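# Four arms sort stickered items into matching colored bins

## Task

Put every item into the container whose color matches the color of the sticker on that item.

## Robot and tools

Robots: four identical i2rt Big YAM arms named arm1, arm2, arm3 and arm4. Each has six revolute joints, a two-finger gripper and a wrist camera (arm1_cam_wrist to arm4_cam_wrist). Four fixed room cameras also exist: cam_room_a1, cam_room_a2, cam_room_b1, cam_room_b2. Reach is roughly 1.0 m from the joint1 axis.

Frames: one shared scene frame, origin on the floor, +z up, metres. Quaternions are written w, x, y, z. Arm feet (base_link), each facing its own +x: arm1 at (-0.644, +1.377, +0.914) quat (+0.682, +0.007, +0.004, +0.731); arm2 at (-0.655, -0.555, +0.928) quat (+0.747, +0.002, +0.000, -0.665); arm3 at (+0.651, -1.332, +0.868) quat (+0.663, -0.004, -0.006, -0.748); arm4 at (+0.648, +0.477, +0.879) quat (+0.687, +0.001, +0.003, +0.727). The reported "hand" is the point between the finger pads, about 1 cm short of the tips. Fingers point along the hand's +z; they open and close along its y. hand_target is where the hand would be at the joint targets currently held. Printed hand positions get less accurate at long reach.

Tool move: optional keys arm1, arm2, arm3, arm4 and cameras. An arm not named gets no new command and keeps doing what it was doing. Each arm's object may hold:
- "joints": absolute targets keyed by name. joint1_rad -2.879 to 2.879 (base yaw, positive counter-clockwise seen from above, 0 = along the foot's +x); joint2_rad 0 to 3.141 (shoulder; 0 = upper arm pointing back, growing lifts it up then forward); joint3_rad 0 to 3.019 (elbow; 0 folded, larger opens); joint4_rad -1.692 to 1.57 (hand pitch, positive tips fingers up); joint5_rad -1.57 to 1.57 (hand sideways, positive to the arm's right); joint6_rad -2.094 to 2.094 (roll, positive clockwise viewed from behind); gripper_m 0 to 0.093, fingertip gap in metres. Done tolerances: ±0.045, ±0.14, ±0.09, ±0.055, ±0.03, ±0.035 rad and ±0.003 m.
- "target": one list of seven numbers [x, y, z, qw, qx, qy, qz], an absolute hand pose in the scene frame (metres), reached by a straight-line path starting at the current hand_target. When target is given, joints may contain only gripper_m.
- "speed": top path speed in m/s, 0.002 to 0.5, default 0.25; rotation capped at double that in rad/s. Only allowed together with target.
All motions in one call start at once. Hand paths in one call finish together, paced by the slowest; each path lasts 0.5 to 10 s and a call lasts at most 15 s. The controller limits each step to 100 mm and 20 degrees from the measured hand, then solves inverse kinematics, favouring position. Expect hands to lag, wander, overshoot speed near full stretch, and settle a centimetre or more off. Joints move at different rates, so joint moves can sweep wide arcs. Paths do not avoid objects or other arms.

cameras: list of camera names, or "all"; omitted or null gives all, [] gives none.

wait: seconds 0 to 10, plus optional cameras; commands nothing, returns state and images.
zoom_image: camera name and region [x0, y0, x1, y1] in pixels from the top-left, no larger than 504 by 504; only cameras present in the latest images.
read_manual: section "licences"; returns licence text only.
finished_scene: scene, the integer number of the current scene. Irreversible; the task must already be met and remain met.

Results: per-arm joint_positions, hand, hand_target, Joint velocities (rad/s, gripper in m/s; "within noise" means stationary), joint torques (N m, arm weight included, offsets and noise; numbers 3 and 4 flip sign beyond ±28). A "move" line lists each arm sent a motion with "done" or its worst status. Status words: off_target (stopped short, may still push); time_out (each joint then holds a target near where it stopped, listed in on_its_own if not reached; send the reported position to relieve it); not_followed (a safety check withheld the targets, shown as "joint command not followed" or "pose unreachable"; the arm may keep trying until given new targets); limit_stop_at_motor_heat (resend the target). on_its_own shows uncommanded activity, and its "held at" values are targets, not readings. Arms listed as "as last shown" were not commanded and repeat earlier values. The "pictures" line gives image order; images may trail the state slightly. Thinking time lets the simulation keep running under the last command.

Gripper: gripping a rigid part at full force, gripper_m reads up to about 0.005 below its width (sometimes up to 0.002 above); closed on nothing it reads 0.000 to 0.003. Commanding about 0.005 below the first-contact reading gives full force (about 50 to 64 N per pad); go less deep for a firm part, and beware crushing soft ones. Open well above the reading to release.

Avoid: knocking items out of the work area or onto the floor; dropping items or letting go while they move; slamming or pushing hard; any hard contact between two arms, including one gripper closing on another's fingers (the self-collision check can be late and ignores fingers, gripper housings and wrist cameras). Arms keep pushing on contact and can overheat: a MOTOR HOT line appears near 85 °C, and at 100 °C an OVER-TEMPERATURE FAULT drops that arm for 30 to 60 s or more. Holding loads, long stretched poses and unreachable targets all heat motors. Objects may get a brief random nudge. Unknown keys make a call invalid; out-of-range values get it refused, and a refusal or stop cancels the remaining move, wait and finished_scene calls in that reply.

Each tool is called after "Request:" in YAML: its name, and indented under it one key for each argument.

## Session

Request:
move:

Scene clock: 0.00 s.
Joint torques (N m): no reading
Motor temperatures (°C): arm1=[20 23 27 23 21 21 21] | arm2=[23 24 26 22 22 20 23] | arm3=[24 23 24 23 24 23 23] | arm4=[22 21 23 22 24 21 24]
Heat: arm1: hottest joint3_rad 27 °C; arm2: hottest joint3_rad 26 °C; arm3: hottest joint1_rad 24 °C; arm4: hottest joint5_rad 24 °C.
Joint velocities: within noise
arm1.joint_positions: joint1_rad=+0.263 joint2_rad=+0.541 joint3_rad=+1.448 joint4_rad=-1.274 joint5_rad=+0.156 joint6_rad=+0.460 gripper_m=+0.09396
arm1.joint_status: not commanded
arm1.hand: x=-0.6722 y=+1.5689 z=+1.5123 quat_wxyz=(-0.269, +0.505, -0.648, -0.503) (m; scene frame)
arm1.hand_target: x=-0.6707 y=+1.5650 z=+1.5243 quat_wxyz=(-0.273, +0.499, -0.642, -0.514) (m; scene frame)
arm1.hand_status: not commanded
arm2.joint_positions: joint1_rad=+0.198 joint2_rad=+0.259 joint3_rad=+1.632 joint4_rad=-1.245 joint5_rad=-0.167 joint6_rad=+0.724 gripper_m=+0.09396
arm2.joint_status: not commanded
arm2.hand: x=-0.6328 y=-0.5393 z=+1.6268 quat_wxyz=(-0.736, -0.518, -0.413, +0.142) (m; scene frame)
arm2.hand_target: x=-0.6348 y=-0.5332 z=+1.6300 quat_wxyz=(-0.741, -0.512, -0.410, +0.144) (m; scene frame)
arm2.hand_status: not commanded
arm3.joint_positions: joint1_rad=-0.202 joint2_rad=+0.522 joint3_rad=+1.369 joint4_rad=-1.376 joint5_rad=-0.141 joint6_rad=+0.009 gripper_m=+0.09396
arm3.joint_status: not commanded
arm3.hand: x=+0.6122 y=-1.5130 z=+1.4112 quat_wxyz=(-0.346, -0.682, -0.528, +0.369) (m; scene frame)
arm3.hand_target: x=+0.6130 y=-1.5103 z=+1.4212 quat_wxyz=(-0.352, -0.676, -0.525, +0.378) (m; scene frame)
arm3.hand_status: not commanded
arm4.joint_positions: joint1_rad=+0.128 joint2_rad=+0.492 joint3_rad=+1.422 joint4_rad=-1.388 joint5_rad=-0.180 joint6_rad=-0.624 gripper_m=+0.09396
arm4.joint_status: not commanded
arm4.hand: x=+0.5903 y=+0.6373 z=+1.4468 quat_wxyz=(-0.401, +0.802, -0.272, -0.348) (m; scene frame)
arm4.hand_target: x=+0.5910 y=+0.6334 z=+1.4564 quat_wxyz=(-0.410, +0.797, -0.269, -0.353) (m; scene frame)
arm4.hand_status: not commanded
pictures: arm1_cam_wrist, arm2_cam_wrist, arm3_cam_wrist, arm4_cam_wrist, cam_room_a1, cam_room_a2, cam_room_b1, cam_room_b2
Images, in order (width x height): arm1_cam_wrist 672x504, arm2_cam_wrist 672x504, arm3_cam_wrist 672x504, arm4_cam_wrist 672x504, cam_room_a1 672x504, cam_room_a2 672x504, cam_room_b1 672x504, cam_room_b2 672x504.

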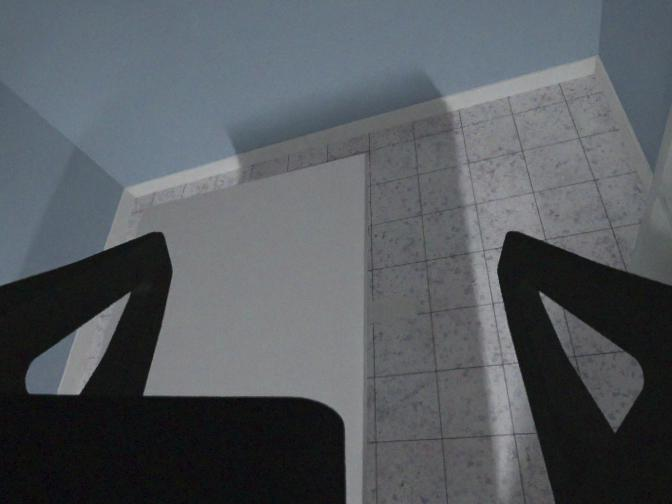

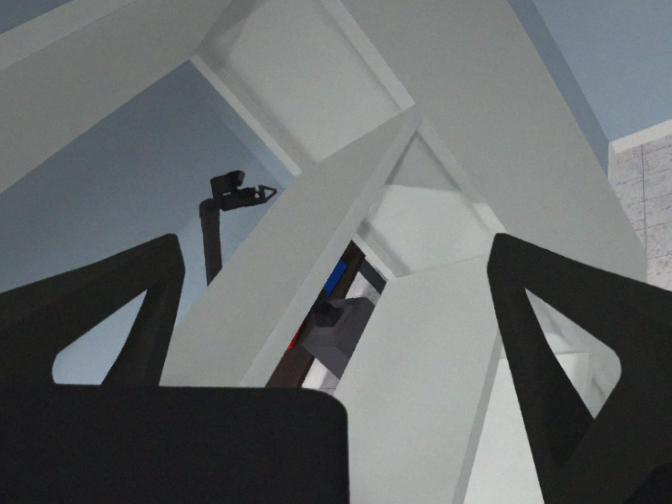

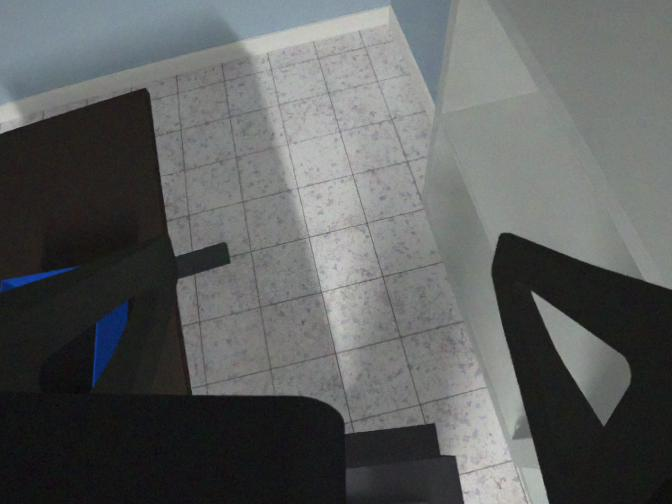

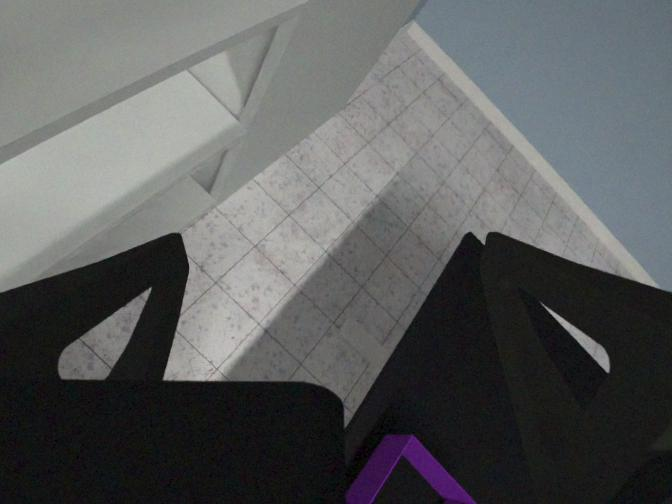

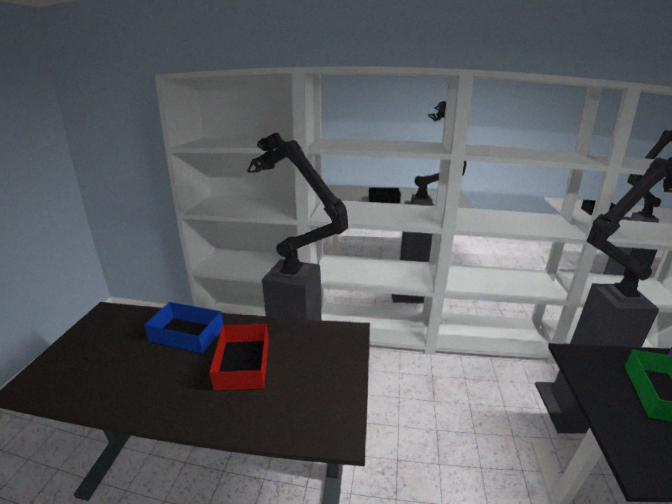

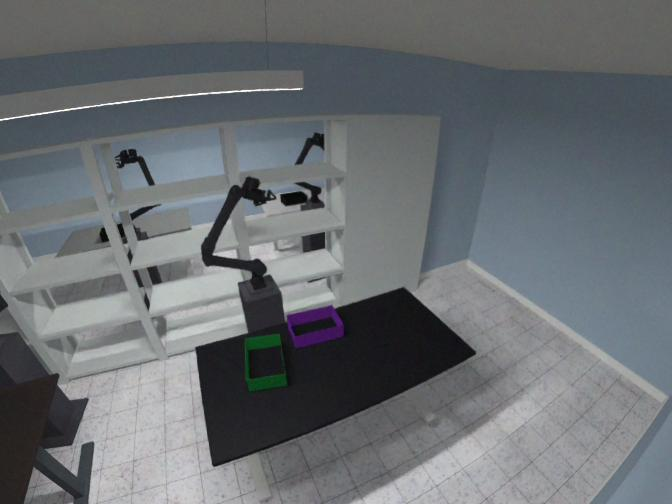

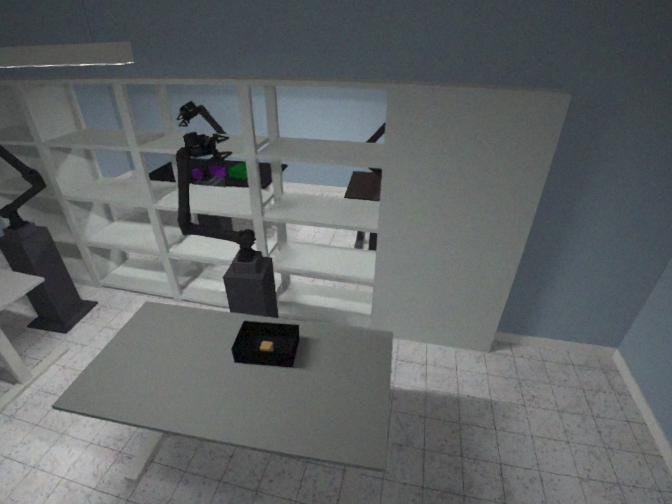

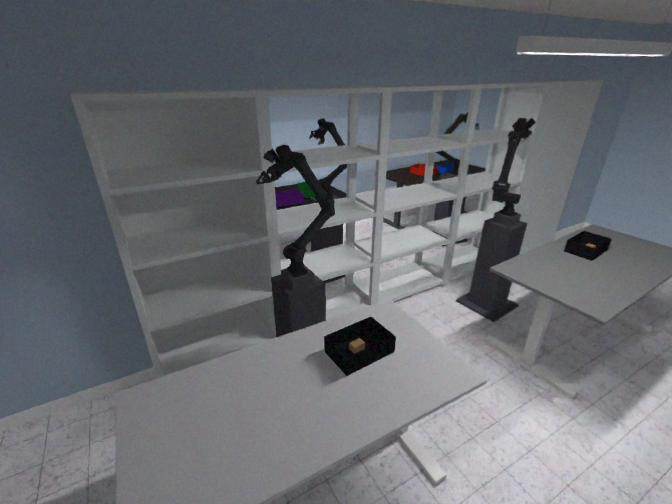

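Request:
zoom_image:
  camera: "cam_room_b1"
  region: [220, 310, 310, 380]

Request:
zoom_image:
  camera: "cam_room_b2"
  region: [310, 310, 410, 380]

Request:
move:
  arm1: {"joints":{"joint2_rad":1.2,"joint3_rad":1.3,"joint4_rad":-1.2,"joint5_rad":0,"joint6_rad":0}}
  arm2: {"joints":{"joint2_rad":1.2,"joint3_rad":1.3,"joint4_rad":-1.2,"joint5_rad":0,"joint6_rad":0}}
  arm3: {"joints":{"joint2_rad":1.2,"joint3_rad":1.3,"joint4_rad":-1.2,"joint5_rad":0,"joint6_rad":0}}
  arm4: {"joints":{"joint2_rad":1.2,"joint3_rad":1.3,"joint4_rad":-1.2,"joint5_rad":0,"joint6_rad":0}}
  cameras: []

Request:
move:
  arm1: {"joints":{"joint1_rad":1.6}}
  arm2: {"joints":{"joint1_rad":-1.5}}
  arm3: {"joints":{"joint1_rad":1.5}}
  arm4: {"joints":{"joint1_rad":-1.5}}
  cameras: []

Request:
move:
  arm1: {"target":[-1.28,1.37,1.24,0,0.966,0,-0.259]}
  arm2: {"target":[-1.28,-0.65,1.24,0,0.966,0,-0.259]}
  arm3: {"target":[1.28,-1.3,1.22,0.259,0,0.966,0]}
  arm4: {"target":[1.28,0.45,1.22,0.259,0,0.966,0]}
  cameras: ["arm1_cam_wrist","arm2_cam_wrist","arm3_cam_wrist","arm4_cam_wrist"]

Scaled by 5.600.

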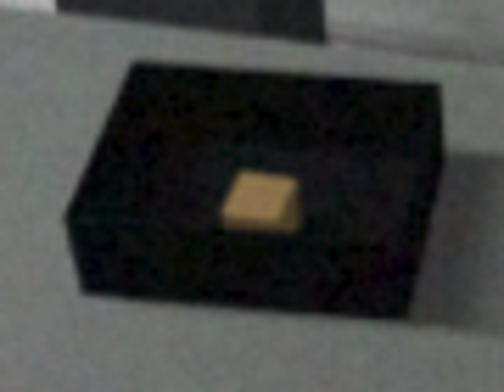

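Scaled by 5.040.

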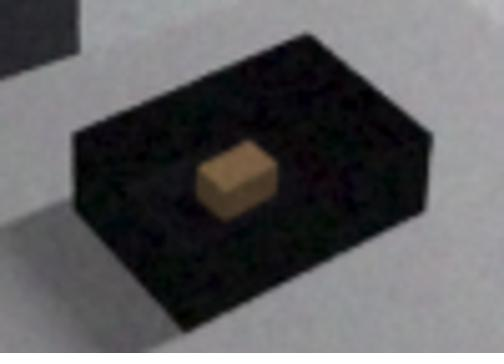

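Scene clock: 13.13 s.
Joint torques (N m): arm1=[-1.38 -8 13.33 1.43 -0.07 0] | arm2=[0.85 -8.76 12.1 2 0.15 -0.06] | arm3=[1.32 -10.58 10.29 1.29 0.11 -0.13] | arm4=[1.2 -11.05 10.36 0.99 0.17 0.15]
Motor temperatures (°C): arm1=[20 23 28 23 21 21 21] | arm2=[23 24 26 22 22 20 23] | arm3=[24 23 25 23 24 23 23] | arm4=[22 22 24 22 24 21 24]
Heat: arm1: hottest joint3_rad 28 °C; arm2: hottest joint3_rad 26 °C; arm3: hottest joint3_rad 25 °C; arm4: hottest joint3_rad 24 °C.
move: arm1 done; arm2 done; arm3 done; arm4 done
Joint velocities: within noise
arm1.joint_positions: joint1_rad=+0.263 joint2_rad=+1.215 joint3_rad=+1.278 joint4_rad=-1.210 joint5_rad=+0.002 joint6_rad=+0.008 gripper_m=+0.09397
arm1.joint_status: all done
arm1.hand: x=-0.7802 y=+1.7887 z=+1.2266 quat_wxyz=(-0.119, +0.792, -0.572, -0.178) (m; scene frame)
arm1.hand_target: x=-0.7813 y=+1.7920 z=+1.2445 quat_wxyz=(-0.132, +0.790, -0.565, -0.197) (m; scene frame)
arm1.hand_status: not commanded
arm2.joint_positions: joint1_rad=+0.198 joint2_rad=+1.185 joint3_rad=+1.292 joint4_rad=-1.208 joint5_rad=-0.004 joint6_rad=+0.015 gripper_m=+0.09398
arm2.joint_status: all done
arm2.hand: x=-0.5214 y=-0.9683 z=+1.2557 quat_wxyz=(-0.190, -0.577, -0.783, +0.132) (m; scene frame)
arm2.hand_target: x=-0.5201 y=-0.9744 z=+1.2540 quat_wxyz=(-0.189, -0.572, -0.787, +0.135) (m; scene frame)
arm2.hand_status: not commanded
arm3.joint_positions: joint1_rad=-0.202 joint2_rad=+1.210 joint3_rad=+1.291 joint4_rad=-1.208 joint5_rad=-0.002 joint6_rad=+0.007 gripper_m=+0.09396
arm3.joint_status: all done
arm3.hand: x=+0.5118 y=-1.7425 z=+1.1909 quat_wxyz=(-0.136, -0.793, -0.566, +0.181) (m; scene frame)
arm3.hand_target: x=+0.5109 y=-1.7438 z=+1.1999 quat_wxyz=(-0.142, -0.788, -0.567, +0.193) (m; scene frame)
arm3.hand_status: not commanded
arm4.joint_positions: joint1_rad=+0.128 joint2_rad=+1.210 joint3_rad=+1.282 joint4_rad=-1.210 joint5_rad=-0.003 joint6_rad=-0.014 gripper_m=+0.09396
arm4.joint_status: all done
arm4.hand: x=+0.5693 y=+0.9068 z=+1.1908 quat_wxyz=(-0.134, +0.756, -0.619, -0.166) (m; scene frame)
arm4.hand_target: x=+0.5693 y=+0.9106 z=+1.2052 quat_wxyz=(-0.146, +0.748, -0.622, -0.180) (m; scene frame)
arm4.hand_status: not commanded
pictures: none
No camera images: "cameras" was empty.

Scene clock: 14.97 s.
Joint torques (N m): arm1=[-1.67 -7.82 13.42 1.48 0.1 -0.04] | arm2=[1.03 -9.58 12.08 1.99 -0.02 -0.06] | arm3=[1.38 -10.99 10.28 1.11 0.08 -0.1] | arm4=[0.97 -11.46 10.41 1.03 0.08 0.13]
Motor temperatures (°C): arm1=[20 23 28 23 21 21 21] | arm2=[23 24 27 22 22 20 23] | arm3=[24 23 25 23 24 23 23] | arm4=[22 22 25 22 24 21 24]
Heat: arm1: hottest joint3_rad 28 °C; arm2: hottest joint3_rad 27 °C; arm3: hottest joint3_rad 25 °C; arm4: hottest joint3_rad 25 °C.
move: arm1 done; arm2 done; arm3 done; arm4 done
Joint velocities: within noise
arm1.joint_positions: joint1_rad=+1.600 joint2_rad=+1.215 joint3_rad=+1.278 joint4_rad=-1.210 joint5_rad=-0.002 joint6_rad=+0.006 gripper_m=+0.09398
arm1.joint_status: all done
arm1.hand: x=-1.0725 y=+1.3340 z=+1.2300 quat_wxyz=(+0.010, +0.975, +0.045, -0.218) (m; scene frame)
arm1.hand_target: x=-1.0759 y=+1.3338 z=+1.2479 quat_wxyz=(+0.010, +0.969, +0.048, -0.241) (m; scene frame)
arm1.hand_status: not commanded
arm2.joint_positions: joint1_rad=-1.503 joint2_rad=+1.193 joint3_rad=+1.292 joint4_rad=-1.208 joint5_rad=+0.000 joint6_rad=+0.013 gripper_m=+0.09400
arm2.joint_status: all done
arm2.hand: x=-1.0832 y=-0.6356 z=+1.2526 quat_wxyz=(-0.021, -0.970, -0.084, +0.227) (m; scene frame)
arm2.hand_target: x=-1.0875 y=-0.6379 z=+1.2541 quat_wxyz=(-0.020, -0.968, -0.091, +0.231) (m; scene frame)
arm2.hand_status: not commanded
arm3.joint_positions: joint1_rad=+1.496 joint2_rad=+1.210 joint3_rad=+1.291 joint4_rad=-1.206 joint5_rad=-0.001 joint6_rad=+0.006 gripper_m=+0.09398
arm3.joint_status: all done
arm3.hand: x=+1.0806 y=-1.4126 z=+1.1873 quat_wxyz=(-0.222, -0.096, -0.970, +0.027) (m; scene frame)
arm3.hand_target: x=+1.0819 y=-1.4112 z=+1.1960 quat_wxyz=(-0.233, -0.091, -0.968, +0.029) (m; scene frame)
arm3.hand_status: not commanded
arm4.joint_positions: joint1_rad=-1.504 joint2_rad=+1.210 joint3_rad=+1.282 joint4_rad=-1.209 joint5_rad=+0.000 joint6_rad=-0.012 gripper_m=+0.09398
arm4.joint_status: all done
arm4.hand: x=+1.0822 y=+0.5316 z=+1.1898 quat_wxyz=(-0.212, +0.066, -0.975, -0.010) (m; scene frame)
arm4.hand_target: x=+1.0855 y=+0.5337 z=+1.2041 quat_wxyz=(-0.231, +0.062, -0.971, -0.013) (m; scene frame)
arm4.hand_status: not commanded
pictures: none
No camera images: "cameras" was empty.

Scene clock: 16.63 s.
Joint torques (N m): arm1=[-2.08 -13.45 17.2 0.94 0.05 0.11] | arm2=[0.09 -16.62 16.72 1.87 0.24 0.21] | arm3=[1.55 -18.08 14.37 0.66 0.03 0] | arm4=[0.56 -17.26 12.98 0.36 -0.04 -0.07]
Motor temperatures (°C): arm1=[20 23 29 23 21 21 21] | arm2=[23 24 27 22 22 20 23] | arm3=[24 23 26 23 24 23 23] | arm4=[22 22 25 22 24 21 24]
Heat: arm1: hottest joint3_rad 29 °C; arm2: hottest joint3_rad 27 °C; arm3: hottest joint3_rad 26 °C; arm4: hottest joint3_rad 25 °C.
move: arm1 off_target; arm2 off_target; arm3 off_target; arm4 off_target
Joint velocities: within noise
arm1.joint_positions: joint1_rad=+1.522 joint2_rad=+1.701 joint3_rad=+1.727 joint4_rad=-1.148 joint5_rad=+0.002 joint6_rad=+0.004 gripper_m=+0.09398
arm1.joint_status: not commanded
arm1.hand: x=-1.2658 y=+1.3646 z=+1.2095 quat_wxyz=(+0.000, +0.973, +0.008, -0.230) (m; scene frame)
arm1.hand_target: x=-1.2781 y=+1.3699 z=+1.2399 quat_wxyz=(+0.000, +0.966, +0.000, -0.259) (m; scene frame)
arm1.hand_status: off_target (0.034 m and 3.5 deg from the pose sent, 0.211 m and 7.2 deg at the start)
arm2.joint_positions: joint1_rad=-1.506 joint2_rad=+1.651 joint3_rad=+1.672 joint4_rad=-1.121 joint5_rad=+0.079 joint6_rad=+0.136 gripper_m=+0.09400
arm2.joint_status: not commanded
arm2.hand: x=-1.2611 y=-0.6532 z=+1.2189 quat_wxyz=(+0.003, -0.972, -0.013, +0.235) (m; scene frame)
arm2.hand_target: x=-1.2784 y=-0.6497 z=+1.2398 quat_wxyz=(+0.000, -0.966, +0.000, +0.259) (m; scene frame)
arm2.hand_status: off_target (0.029 m and 3.2 deg from the pose sent, 0.198 m and 10.6 deg at the start)
arm3.joint_positions: joint1_rad=+1.732 joint2_rad=+1.671 joint3_rad=+1.792 joint4_rad=-1.210 joint5_rad=+0.012 joint6_rad=+0.042 gripper_m=+0.09398
arm3.joint_status: not commanded
arm3.hand: x=+1.2705 y=-1.3046 z=+1.1962 quat_wxyz=(-0.239, -0.001, -0.971, +0.003) (m; scene frame)
arm3.hand_target: x=+1.2788 y=-1.3001 z=+1.2200 quat_wxyz=(-0.260, +0.000, -0.966, +0.000) (m; scene frame)
arm3.hand_status: off_target (0.026 m and 2.4 deg from the pose sent, 0.231 m and 12.3 deg at the start)
arm4.joint_positions: joint1_rad=-1.679 joint2_rad=+1.658 joint3_rad=+1.765 joint4_rad=-1.176 joint5_rad=-0.026 joint6_rad=-0.030 gripper_m=+0.09398
arm4.joint_status: not commanded
arm4.hand: x=+1.2692 y=+0.4507 z=+1.2032 quat_wxyz=(-0.246, -0.006, -0.969, -0.001) (m; scene frame)
arm4.hand_target: x=+1.2792 y=+0.4500 z=+1.2199 quat_wxyz=(-0.260, +0.000, -0.966, +0.000) (m; scene frame)
arm4.hand_status: off_target (0.020 m and 1.7 deg from the pose sent, 0.216 m and 9.4 deg at the start)
pictures: arm1_cam_wrist, arm2_cam_wrist, arm3_cam_wrist, arm4_cam_wrist
Images, in order (width x height): arm1_cam_wrist 672x504, arm2_cam_wrist 672x504, arm3_cam_wrist 672x504, arm4_cam_wrist 672x504.

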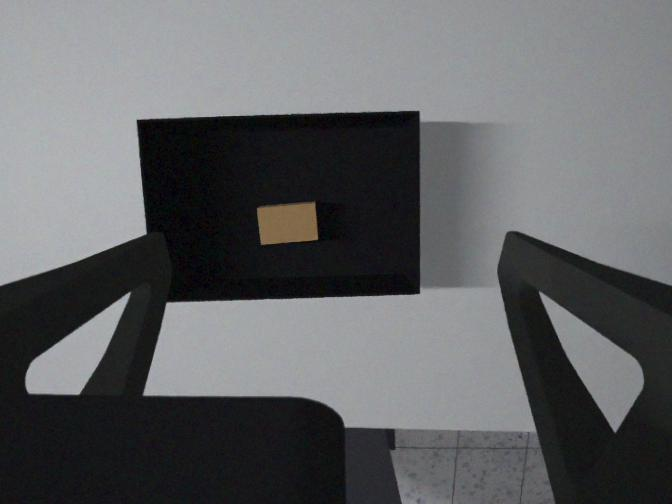

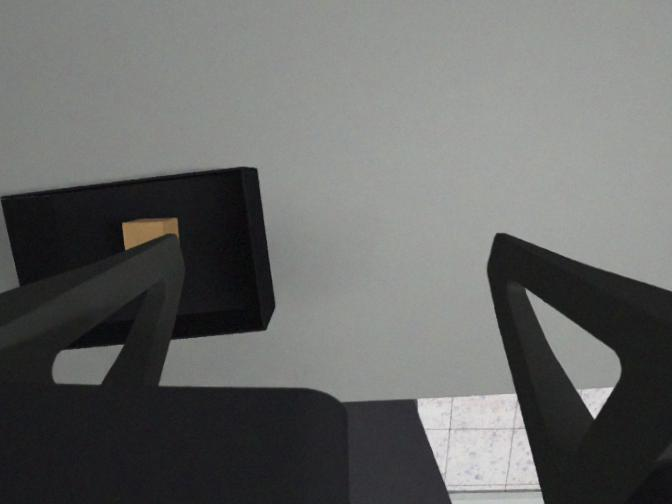

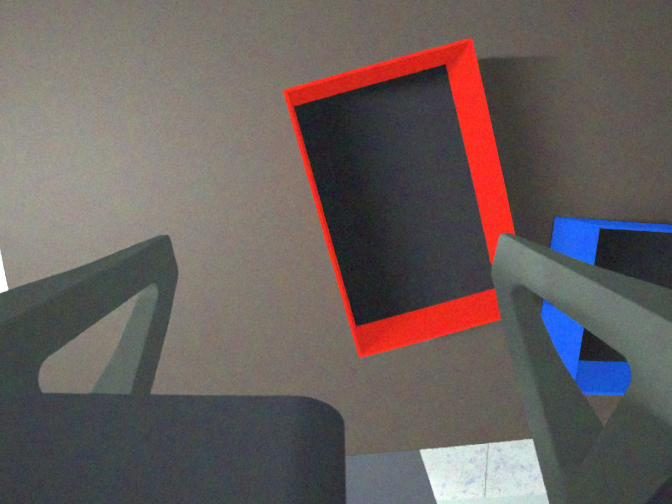

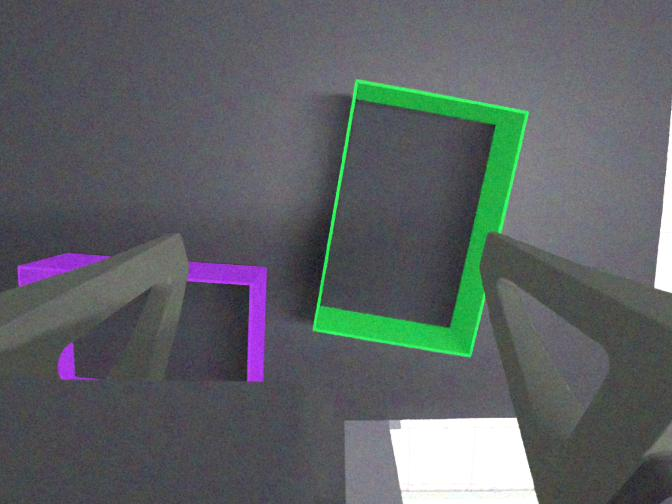

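Request:
move:
  arm1: {"target":[-1.24,1.31,0.90,0,0.9994,0.035,0]}
  arm2: {"target":[-1.26,-0.87,1.17,0,0.966,0,-0.259]}
  arm3: {"joints":{"joint2_rad":0.6,"joint3_rad":1.3,"joint4_rad":-0.7}}
  arm4: {"joints":{"joint2_rad":0.6,"joint3_rad":1.3,"joint4_rad":-0.7}}
  cameras: ["arm1_cam_wrist","arm2_cam_wrist"]

Scene clock: 36.43 s.
Joint torques (N m): arm1=[-0.91 -17.96 10.35 0.75 -0.05 0.13] | arm2=[0.21 -18.02 16.57 1.96 0.41 0.2] | arm3=[1.73 1.44 7.99 2.21 0 -0.02] | arm4=[0.38 1.32 7.91 1.85 -0.03 -0.05]
Motor temperatures (°C): arm1=[20 24 34 23 21 21 21] | arm2=[23 25 34 22 22 20 23] | arm3=[24 24 28 23 24 23 23] | arm4=[22 23 29 22 24 21 24]
Heat: arm1: hottest joint3_rad 34 °C; arm2: hottest joint3_rad 34 °C; arm3: hottest joint3_rad 28 °C; arm4: hottest joint3_rad 29 °C.
move: arm1 off_target; arm2 off_target; arm3 done; arm4 done
Joint velocities: within noise
arm1.joint_positions: joint1_rad=+1.607 joint2_rad=+2.124 joint3_rad=+1.557 joint4_rad=-1.055 joint5_rad=-0.003 joint6_rad=+0.034 gripper_m=+0.09398
arm1.joint_status: not commanded
arm1.hand: x=-1.2292 y=+1.3159 z=+0.8894 quat_wxyz=(-0.002, +0.999, +0.035, +0.018) (m; scene frame)
arm1.hand_target: x=-1.2397 y=+1.3101 z=+0.9002 quat_wxyz=(+0.000, +0.999, +0.035, +0.000) (m; scene frame)
arm1.hand_status: off_target (0.016 m and 2.0 deg from the pose sent, 0.315 m and 26.8 deg at the start)
arm2.joint_positions: joint1_rad=-1.138 joint2_rad=+1.814 joint3_rad=+1.734 joint4_rad=-1.071 joint5_rad=+0.257 joint6_rad=+0.469 gripper_m=+0.09400
arm2.joint_status: not commanded
arm2.hand: x=-1.2392 y=-0.8623 z=+1.1580 quat_wxyz=(+0.010, -0.970, -0.013, +0.241) (m; scene frame)
arm2.hand_target: x=-1.2587 y=-0.8691 z=+1.1701 quat_wxyz=(+0.000, -0.966, +0.000, +0.259) (m; scene frame)
arm2.hand_status: off_target (0.025 m and 2.9 deg from the pose sent, 0.222 m and 3.2 deg at the start)
arm3.joint_positions: joint1_rad=+1.732 joint2_rad=+0.600 joint3_rad=+1.304 joint4_rad=-0.709 joint5_rad=+0.012 joint6_rad=+0.042 gripper_m=+0.09398
arm3.joint_status: all done
arm3.hand: x=+0.9348 y=-1.3138 z=+1.5140 quat_wxyz=(-0.705, +0.000, -0.709, -0.020) (m; scene frame)
arm3.hand_target: x=+0.9360 y=-1.3119 z=+1.5139 quat_wxyz=(-0.707, +0.001, -0.707, -0.024) (m; scene frame)
arm3.hand_status: not commanded
arm4.joint_positions: joint1_rad=-1.679 joint2_rad=+0.595 joint3_rad=+1.299 joint4_rad=-0.711 joint5_rad=-0.026 joint6_rad=-0.030 gripper_m=+0.09398
arm4.joint_status: all done
arm4.hand: x=+0.9342 y=+0.4690 z=+1.5222 quat_wxyz=(-0.703, +0.003, -0.711, +0.021) (m; scene frame)
arm4.hand_target: x=+0.9366 y=+0.4691 z=+1.5240 quat_wxyz=(-0.705, +0.008, -0.709, +0.025) (m; scene frame)
arm4.hand_status: not commanded
pictures: arm1_cam_wrist, arm2_cam_wrist
Images, in order (width x height): arm1_cam_wrist 672x504, arm2_cam_wrist 672x504.

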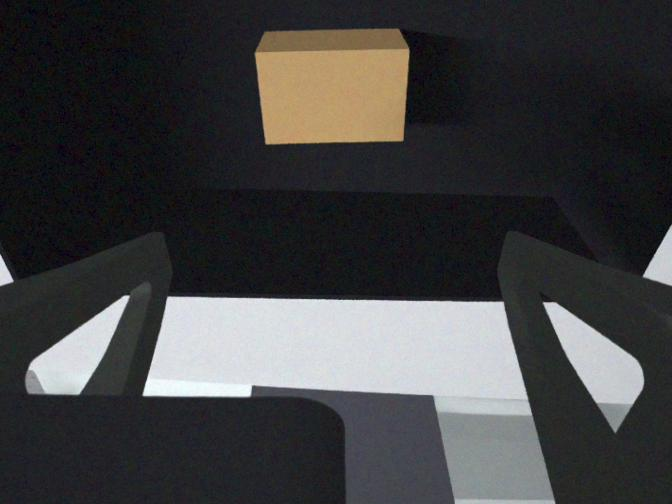

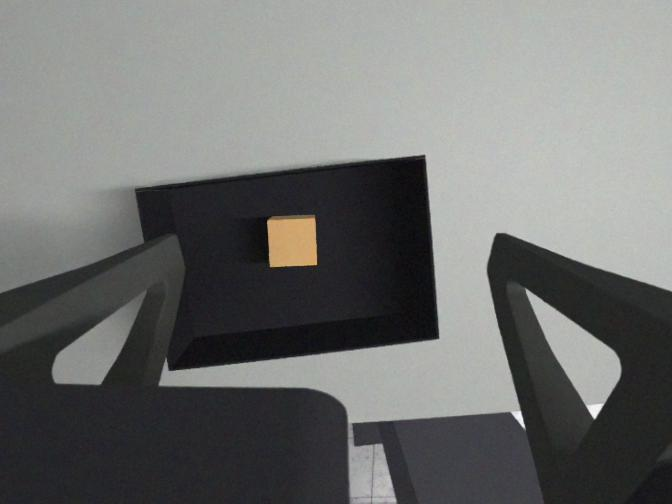

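Request:
move:
  arm1: {"target":[-1.24,1.314,0.78,0,0.9994,0.035,0]}
  arm2: {"target":[-1.205,-0.915,0.895,0,0.9999,0.013,0]}
  arm3: {"joints":{"joint1_rad":-1.99,"joint5_rad":0,"joint6_rad":0}}
  arm4: {"joints":{"joint1_rad":0.9,"joint5_rad":0,"joint6_rad":0}}
  cameras: ["arm1_cam_wrist","arm2_cam_wrist"]

Scene clock: 45.73 s.
Joint torques (N m): arm1=[-1.38 -17.67 8.02 0.84 -0.02 0.08] | arm2=[1.44 -23.36 13.42 0.16 -0.12 0.22] | arm3=[0.5 0.91 8.13 2.19 -0.07 -0.11] | arm4=[1.08 1.32 7.83 1.81 0.11 0.16]
Motor temperatures (°C): arm1=[20 25 34 23 21 21 21] | arm2=[23 25 36 22 22 20 23] | arm3=[24 24 28 23 24 23 23] | arm4=[22 23 29 22 24 21 24]
Heat: arm1: hottest joint3_rad 34 °C; arm2: hottest joint3_rad 36 °C; arm3: hottest joint3_rad 28 °C; arm4: hottest joint3_rad 29 °C.
move: arm1 done; arm2 off_target; arm3 done; arm4 done
Joint velocities: within noise
arm1.joint_positions: joint1_rad=+1.607 joint2_rad=+2.293 joint3_rad=+1.536 joint4_rad=-0.834 joint5_rad=-0.003 joint6_rad=+0.034 gripper_m=+0.09398
arm1.joint_status: not commanded
arm1.hand: x=-1.2388 y=+1.3153 z=+0.7851 quat_wxyz=(-0.001, +0.999, +0.035, +0.002) (m; scene frame)
arm1.hand_target: x=-1.2400 y=+1.3141 z=+0.7800 quat_wxyz=(+0.000, +0.999, +0.035, +0.000) (m; scene frame)
arm1.hand_status: done (0.005 m and 0.2 deg from the pose sent, 0.110 m and 2.0 deg at the start)
arm2.joint_positions: joint1_rad=-1.117 joint2_rad=+2.239 joint3_rad=+1.744 joint4_rad=-1.101 joint5_rad=+0.002 joint6_rad=+0.539 gripper_m=+0.09400
arm2.joint_status: not commanded
arm2.hand: x=-1.1937 y=-0.9005 z=+0.8849 quat_wxyz=(+0.009, -1.000, -0.016, -0.011) (m; scene frame)
arm2.hand_target: x=-1.2044 y=-0.9145 z=+0.8953 quat_wxyz=(+0.000, -1.000, -0.013, +0.000) (m; scene frame)
arm2.hand_status: off_target (0.021 m and 1.6 deg from the pose sent, 0.270 m and 27.9 deg at the start)
arm3.joint_positions: joint1_rad=-1.979 joint2_rad=+0.600 joint3_rad=+1.304 joint4_rad=-0.709 joint5_rad=+0.002 joint6_rad=+0.006 gripper_m=+0.09402
arm3.joint_status: all done
arm3.hand: x=+0.4048 y=-1.1783 z=+1.5115 quat_wxyz=(+0.179, -0.685, +0.193, +0.679) (m; scene frame)
arm3.hand_target: x=+0.4053 y=-1.1754 z=+1.5114 quat_wxyz=(+0.184, -0.683, +0.193, +0.680) (m; scene frame)
arm3.hand_status: not commanded
arm4.joint_positions: joint1_rad=+0.897 joint2_rad=+0.595 joint3_rad=+1.299 joint4_rad=-0.711 joint5_rad=-0.001 joint6_rad=-0.013 gripper_m=+0.09402
arm4.joint_status: all done
arm4.hand: x=+0.4200 y=+0.6440 z=+1.5240 quat_wxyz=(-0.216, +0.676, -0.213, -0.671) (m; scene frame)
arm4.hand_target: x=+0.4175 y=+0.6447 z=+1.5259 quat_wxyz=(-0.212, +0.673, -0.215, -0.675) (m; scene frame)
arm4.hand_status: not commanded
pictures: arm1_cam_wrist, arm2_cam_wrist
Images, in order (width x height): arm1_cam_wrist 672x504, arm2_cam_wrist 672x504.

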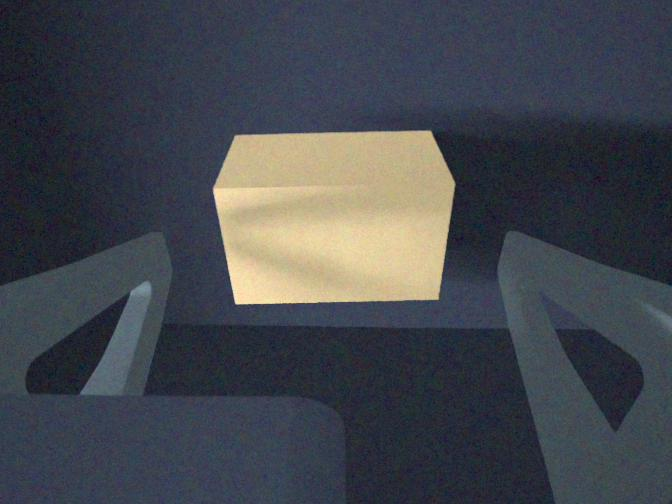

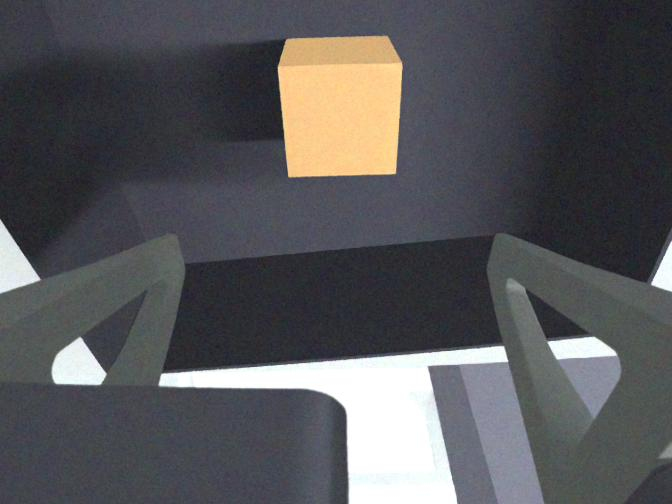

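Request:
move:
  arm1: {"target":[-1.24,1.314,0.745,0,0.9994,0.035,0],"speed":0.15}
  arm2: {"target":[-1.203,-0.913,0.79,0,0.9999,0.013,0]}
  cameras: ["arm1_cam_wrist","arm2_cam_wrist"]

Scene clock: 53.23 s.
Joint torques (N m): arm1=[-1.9 -17.2 8.01 0.84 -0.05 0.01] | arm2=[1.38 -23.65 10.02 1.11 -0.1 0.21] | arm3=[0.5 0.85 8.14 2.24 -0.06 -0.11] | arm4=[1.44 1.96 7.95 1.76 0.14 0.17]
Motor temperatures (°C): arm1=[20 25 33 23 21 21 21] | arm2=[23 26 35 22 22 20 23] | arm3=[24 24 28 23 24 23 23] | arm4=[22 22 29 22 24 21 24]
Heat: arm1: hottest joint3_rad 33 °C; arm2: hottest joint3_rad 35 °C; arm3: hottest joint3_rad 28 °C; arm4: hottest joint3_rad 29 °C.
move: arm1 done; arm2 done
Joint velocities: within noise
arm1.joint_positions: joint1_rad=+1.607 joint2_rad=+2.360 joint3_rad=+1.536 joint4_rad=-0.778 joint5_rad=-0.003 joint6_rad=+0.034 gripper_m=+0.09398
arm1.joint_status: not commanded
arm1.hand: x=-1.2338 y=+1.3160 z=+0.7463 quat_wxyz=(-0.001, +0.999, +0.035, +0.007) (m; scene frame)
arm1.hand_target: x=-1.2400 y=+1.3141 z=+0.7451 quat_wxyz=(+0.000, +0.999, +0.035, +0.000) (m; scene frame)
arm1.hand_status: done (0.007 m and 0.9 deg from the pose sent, 0.040 m and 0.2 deg at the start)
arm2.joint_positions: joint1_rad=-1.117 joint2_rad=+2.382 joint3_rad=+1.744 joint4_rad=-0.943 joint5_rad=+0.002 joint6_rad=+0.539 gripper_m=+0.09400
arm2.joint_status: not commanded
arm2.hand: x=-1.2000 y=-0.9044 z=+0.7945 quat_wxyz=(+0.005, -1.000, -0.016, -0.005) (m; scene frame)
arm2.hand_target: x=-1.2028 y=-0.9128 z=+0.7901 quat_wxyz=(+0.000, -1.000, -0.013, +0.000) (m; scene frame)
arm2.hand_status: done (0.010 m and 0.9 deg from the pose sent, 0.096 m and 1.6 deg at the start)
arm3, arm4: as last shown
pictures: arm1_cam_wrist, arm2_cam_wrist
Images, in order (width x height): arm1_cam_wrist 672x504, arm2_cam_wrist 672x504.

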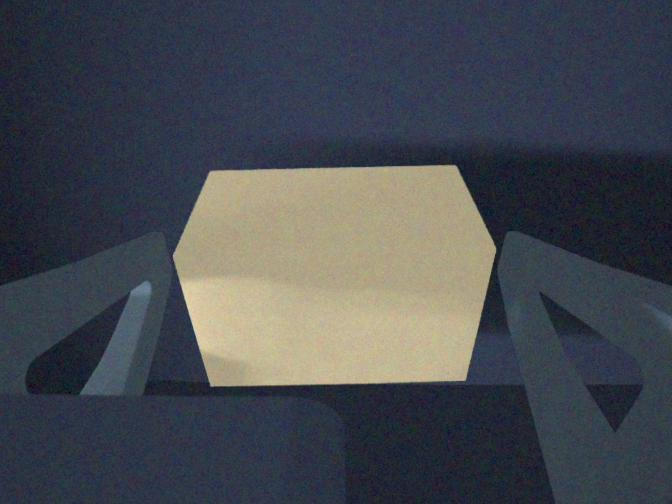

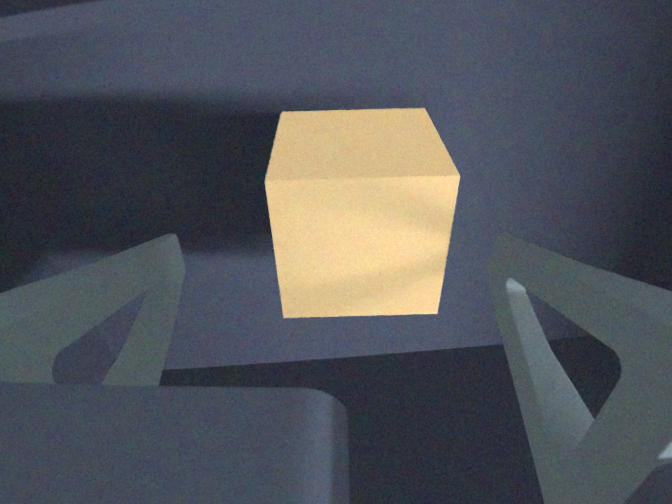

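Request:
move:
  arm1: {"joints":{"gripper_m":0.05}}
  arm2: {"target":[-1.2,-0.897,0.748,0,0.9999,0.013,0],"speed":0.15}
  cameras: ["arm1_cam_wrist","arm2_cam_wrist"]

Request:
move:
  arm1: {"target":[-1.2,1.32,1.1,0,0.9994,0.035,0]}
  arm2: {"joints":{"gripper_m":0.03}}
  cameras: ["arm2_cam_wrist","cam_room_b1","cam_room_b2"]

Scene clock: 58.43 s.
Joint torques (N m): arm1=[-1.03 -17.44 8.1 0.94 -0.02 0.11] | arm2=[-0.03 -22.07 7.61 1.33 -0.1 0.02] | arm3=[0.44 0.91 8.12 2.24 -0.08 -0.11] | arm4=[1.08 1.55 7.86 1.83 0.11 0.18]
Motor temperatures (°C): arm1=[20 25 33 23 21 21 21] | arm2=[23 26 34 22 22 20 23] | arm3=[24 24 28 23 24 23 23] | arm4=[22 22 29 22 24 21 24]
Heat: arm1: hottest joint3_rad 33 °C; arm2: hottest joint3_rad 34 °C; arm3: hottest joint3_rad 28 °C; arm4: hottest joint3_rad 29 °C.
move: arm1 off_target; arm2 off_target
Joint velocities: within noise
arm1.joint_positions: joint1_rad=+1.607 joint2_rad=+2.360 joint3_rad=+1.536 joint4_rad=-0.777 joint5_rad=-0.003 joint6_rad=+0.034 gripper_m=+0.06900
arm1.joint_status: gripper_m off_target (ended at +0.06903, target +0.05000)
arm1.hand: x=-1.2340 y=+1.3160 z=+0.7463 quat_wxyz=(-0.001, +0.999, +0.035, +0.007) (m; scene frame)
arm1.hand_target: x=-1.2400 y=+1.3141 z=+0.7451 quat_wxyz=(+0.000, +0.999, +0.035, +0.000) (m; scene frame)
arm1.hand_status: not commanded
arm2.joint_positions: joint1_rad=-1.117 joint2_rad=+2.411 joint3_rad=+1.731 joint4_rad=-0.859 joint5_rad=+0.002 joint6_rad=+0.539 gripper_m=+0.09400
arm2.joint_status: not commanded
arm2.hand: x=-1.2053 y=-0.9078 z=+0.7726 quat_wxyz=(-0.006, -1.000, -0.016, +0.013) (m; scene frame)
arm2.hand_target: x=-1.1992 y=-0.8969 z=+0.7487 quat_wxyz=(+0.000, -1.000, -0.013, +0.000) (m; scene frame)
arm2.hand_status: off_target (0.027 m and 1.7 deg from the pose sent, 0.047 m and 0.9 deg at the start)
arm3, arm4: as last shown
pictures: arm1_cam_wrist, arm2_cam_wrist
Images, in order (width x height): arm1_cam_wrist 672x504, arm2_cam_wrist 672x504.

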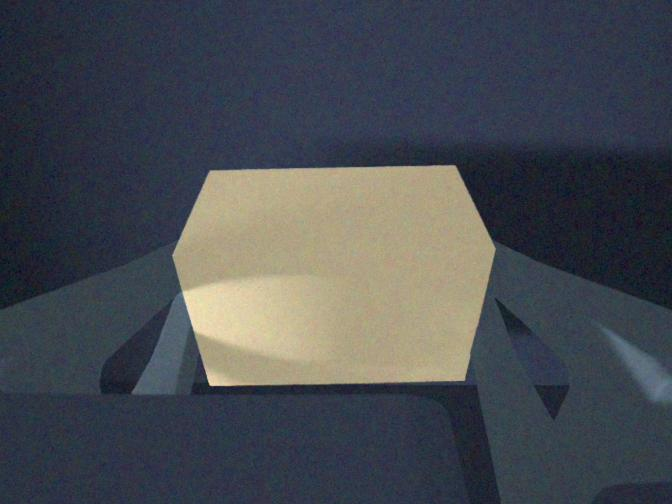

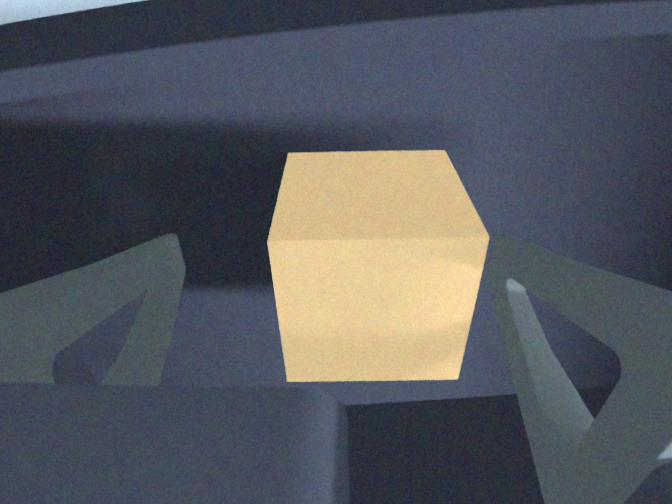

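Scene clock: 60.57 s.
Joint torques (N m): arm1=[-1.73 -14.92 14.49 -0.02 0 -0.01] | arm2=[-0.09 -22.01 7.66 1.28 -0.07 0.03] | arm3=[0.62 0.91 8.14 2.22 -0.07 -0.12] | arm4=[1.2 2.2 7.84 1.85 0.14 0.15]
Motor temperatures (°C): arm1=[20 25 33 23 21 21 21] | arm2=[23 26 34 22 22 20 23] | arm3=[24 24 28 23 24 23 23] | arm4=[22 22 29 22 24 21 24]
Heat: arm1: hottest joint3_rad 33 °C; arm2: hottest joint3_rad 34 °C; arm3: hottest joint3_rad 28 °C; arm4: hottest joint3_rad 29 °C.
move: arm1 off_target; arm2 off_target
Joint velocities: within noise
arm1.joint_positions: joint1_rad=+1.607 joint2_rad=+1.839 joint3_rad=+1.647 joint4_rad=-1.432 joint5_rad=-0.003 joint6_rad=+0.034 gripper_m=+0.06900
arm1.joint_status: not commanded
arm1.hand: x=-1.1877 y=+1.3194 z=+1.0816 quat_wxyz=(-0.002, +0.999, +0.035, +0.019) (m; scene frame)
arm1.hand_target: x=-1.1993 y=+1.3202 z=+1.1001 quat_wxyz=(+0.000, +0.999, +0.035, +0.000) (m; scene frame)
arm1.hand_status: off_target (0.022 m and 2.2 deg from the pose sent, 0.355 m and 0.8 deg at the start)
arm2.joint_positions: joint1_rad=-1.117 joint2_rad=+2.411 joint3_rad=+1.731 joint4_rad=-0.857 joint5_rad=+0.000 joint6_rad=+0.539 gripper_m=+0.05289
arm2.joint_status: gripper_m off_target (ended at +0.05292, target +0.03000)
arm2.hand: x=-1.2057 y=-0.9077 z=+0.7726 quat_wxyz=(-0.007, -1.000, -0.016, +0.013) (m; scene frame)
arm2.hand_target: x=-1.1993 y=-0.8967 z=+0.7487 quat_wxyz=(+0.000, -1.000, -0.013, +0.000) (m; scene frame)
arm2.hand_status: not commanded
arm3, arm4: as last shown
pictures: arm2_cam_wrist, cam_room_b1, cam_room_b2
Images, in order (width x height): arm2_cam_wrist 672x504, cam_room_b1 672x504, cam_room_b2 672x504.

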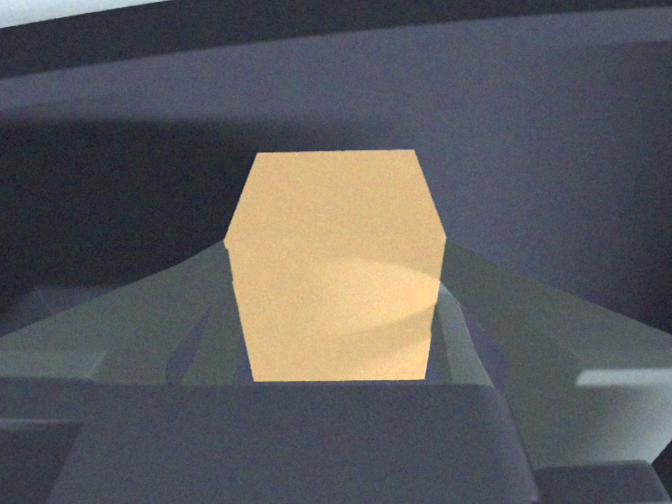

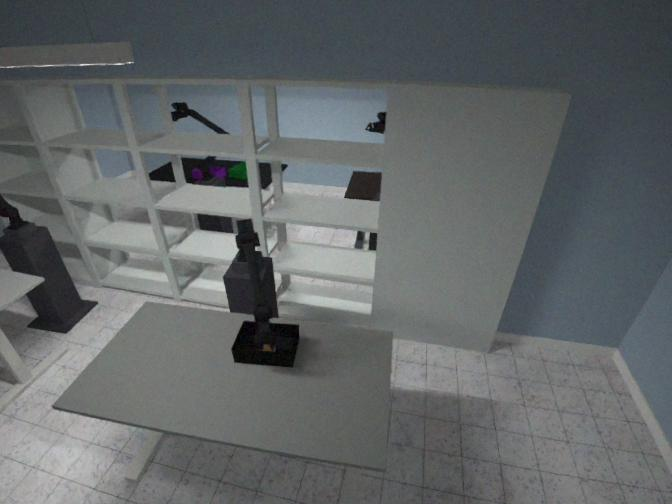

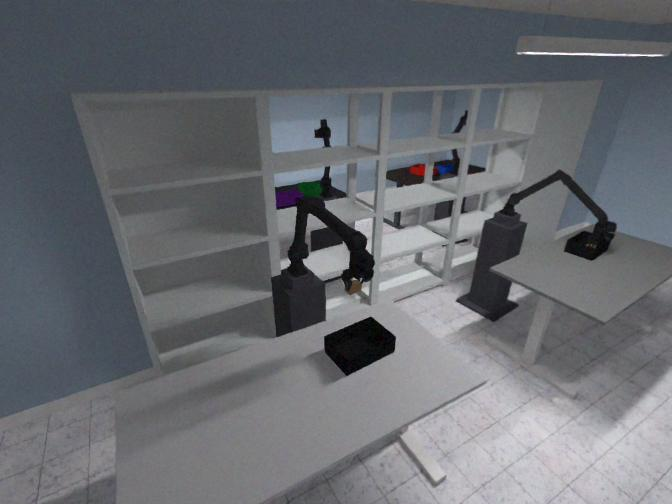

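Request:
move:
  arm1: {"joints":{"joint2_rad":0.5,"joint3_rad":1.2,"joint4_rad":-0.8,"joint5_rad":0,"joint6_rad":0}}
  arm2: {"target":[-1.17,-0.89,1.1,0,0.9999,0.013,0]}
  cameras: ["cam_room_b1","cam_room_b2"]

Request:
move:
  arm2: {"joints":{"joint2_rad":0.5,"joint3_rad":1.2,"joint4_rad":-0.8,"joint5_rad":0,"joint6_rad":0}}
  cameras: ["cam_room_b1","cam_room_b2"]

Request:
zoom_image:
  camera: "cam_room_b1"
  region: [180, 130, 300, 220]

Request:
zoom_image:
  camera: "cam_room_b2"
  region: [270, 130, 390, 220]

Request:
zoom_image:
  camera: "cam_room_b2"
  region: [470, 100, 590, 190]

Scene clock: 68.80 s.
Joint torques (N m): arm1=[-2.08 5.07 9.87 2.24 0.11 -0.04] | arm2=[1.2 -21.42 14.16 0.12 -0.06 0.18] | arm3=[0.5 0.97 8.14 2.24 -0.07 -0.11] | arm4=[0.85 1.67 8.05 1.78 0.11 0.18]
Motor temperatures (°C): arm1=[20 26 33 23 21 21 22] | arm2=[23 27 33 22 22 20 23] | arm3=[24 24 28 23 24 23 23] | arm4=[22 22 29 22 24 21 24]
Heat: arm1: hottest joint3_rad 33 °C; arm2: hottest joint3_rad 33 °C; arm3: hottest joint3_rad 28 °C; arm4: hottest joint3_rad 29 °C.
move: arm1 done; arm2 off_target
Joint velocities: within noise
arm1.joint_positions: joint1_rad=+1.607 joint2_rad=+0.496 joint3_rad=+1.197 joint4_rad=-0.813 joint5_rad=-0.002 joint6_rad=+0.008 gripper_m=+0.06900
arm1.joint_status: all done
arm1.hand: x=-0.8904 y=+1.3490 z=+1.5075 quat_wxyz=(+0.037, +0.739, +0.038, -0.671) (m; scene frame)
arm1.hand_target: x=-0.8921 y=+1.3502 z=+1.5110 quat_wxyz=(+0.033, +0.735, +0.038, -0.676) (m; scene frame)
arm1.hand_status: not commanded
arm2.joint_positions: joint1_rad=-1.117 joint2_rad=+1.963 joint3_rad=+1.838 joint4_rad=-1.467 joint5_rad=+0.000 joint6_rad=+0.539 gripper_m=+0.05289
arm2.joint_status: not commanded
arm2.hand: x=-1.1633 y=-0.8811 z=+1.0874 quat_wxyz=(+0.007, -1.000, -0.016, -0.010) (m; scene frame)
arm2.hand_target: x=-1.1695 y=-0.8896 z=+1.1001 quat_wxyz=(+0.000, -1.000, -0.013, +0.000) (m; scene frame)
arm2.hand_status: off_target (0.017 m and 1.4 deg from the pose sent, 0.330 m and 1.7 deg at the start)
arm3, arm4: as last shown
pictures: cam_room_b1, cam_room_b2
Images, in order (width x height): cam_room_b1 672x504, cam_room_b2 672x504.

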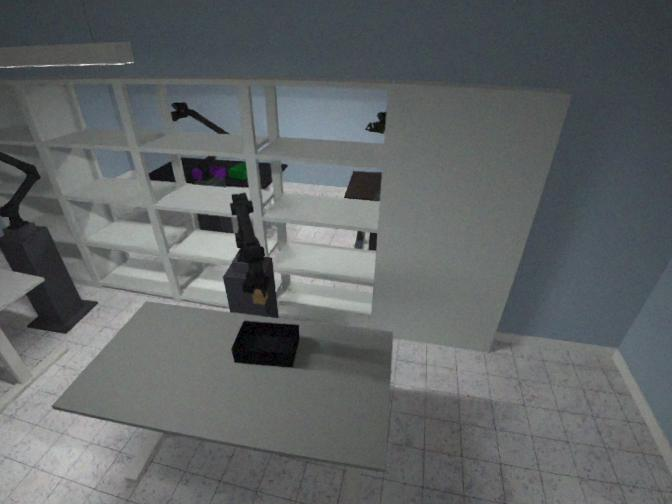

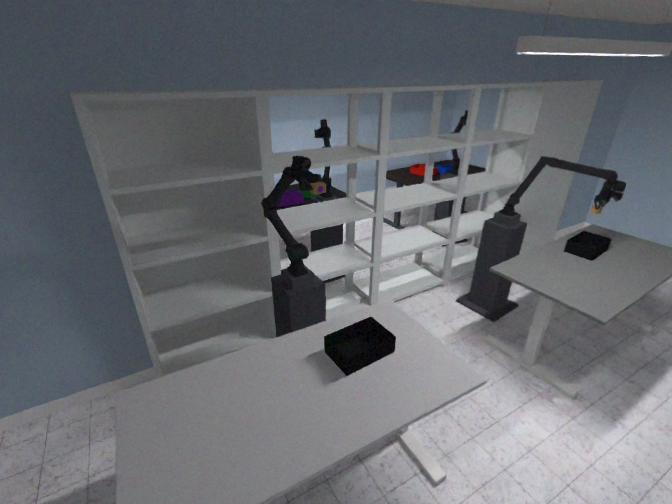

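Scene clock: 70.70 s.
Joint torques (N m): arm1=[-2.32 4.72 9.8 2.22 0.09 -0.06] | arm2=[1.26 1.49 9.29 3.23 -0.04 -0.09] | arm3=[0.44 0.91 8.13 2.21 -0.07 -0.11] | arm4=[0.38 1.49 7.86 1.89 0.14 0.17]
Motor temperatures (°C): arm1=[20 25 33 23 21 21 22] | arm2=[23 27 33 22 22 20 23] | arm3=[24 24 27 23 24 23 23] | arm4=[22 22 29 22 24 21 24]
Heat: arm1: hottest joint3_rad 33 °C; arm2: hottest joint3_rad 33 °C; arm3: hottest joint3_rad 27 °C; arm4: hottest joint3_rad 29 °C.
move: arm2 done
Joint velocities: within noise
arm1, arm3, arm4: as last shown
arm2.joint_positions: joint1_rad=-1.117 joint2_rad=+0.498 joint3_rad=+1.208 joint4_rad=-0.815 joint5_rad=+0.000 joint6_rad=+0.015 gripper_m=+0.05287
arm2.joint_status: all done
arm2.hand: x=-0.8718 y=-0.6949 z=+1.5215 quat_wxyz=(-0.192, -0.716, -0.205, +0.640) (m; scene frame)
arm2.hand_target: x=-0.8737 y=-0.6979 z=+1.5205 quat_wxyz=(-0.190, -0.712, -0.211, +0.642) (m; scene frame)
arm2.hand_status: not commanded
pictures: cam_room_b1, cam_room_b2
Images, in order (width x height): cam_room_b1 672x504, cam_room_b2 672x504.

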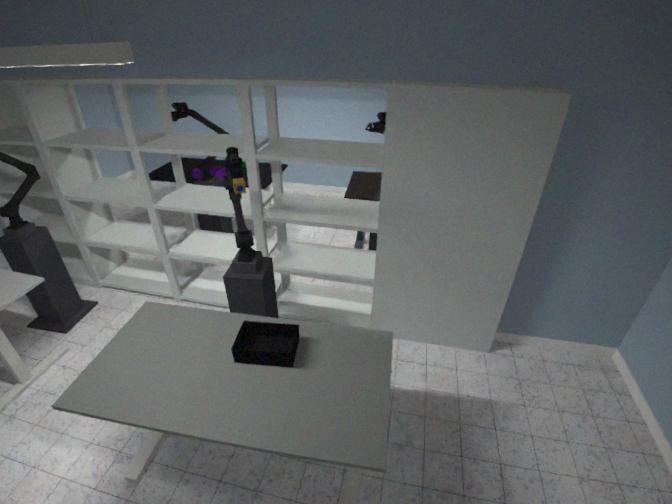

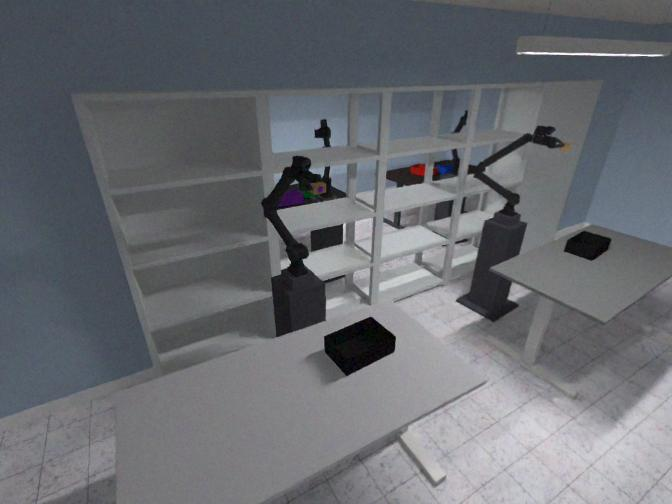

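Scaled by 4.200.

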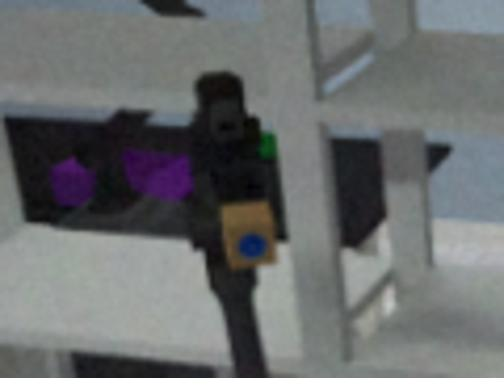

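Scaled by 4.200.

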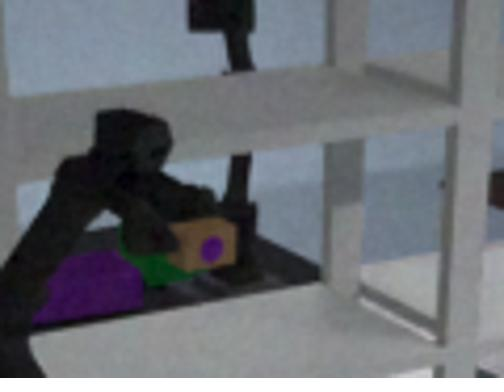

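Scaled by 4.200.

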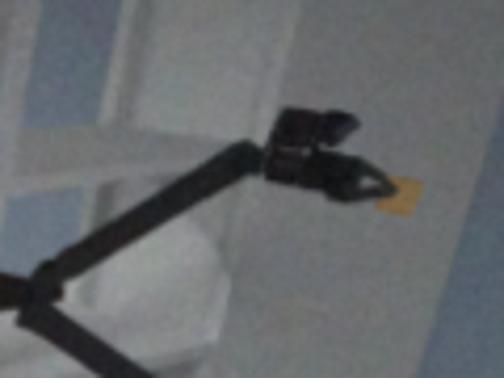

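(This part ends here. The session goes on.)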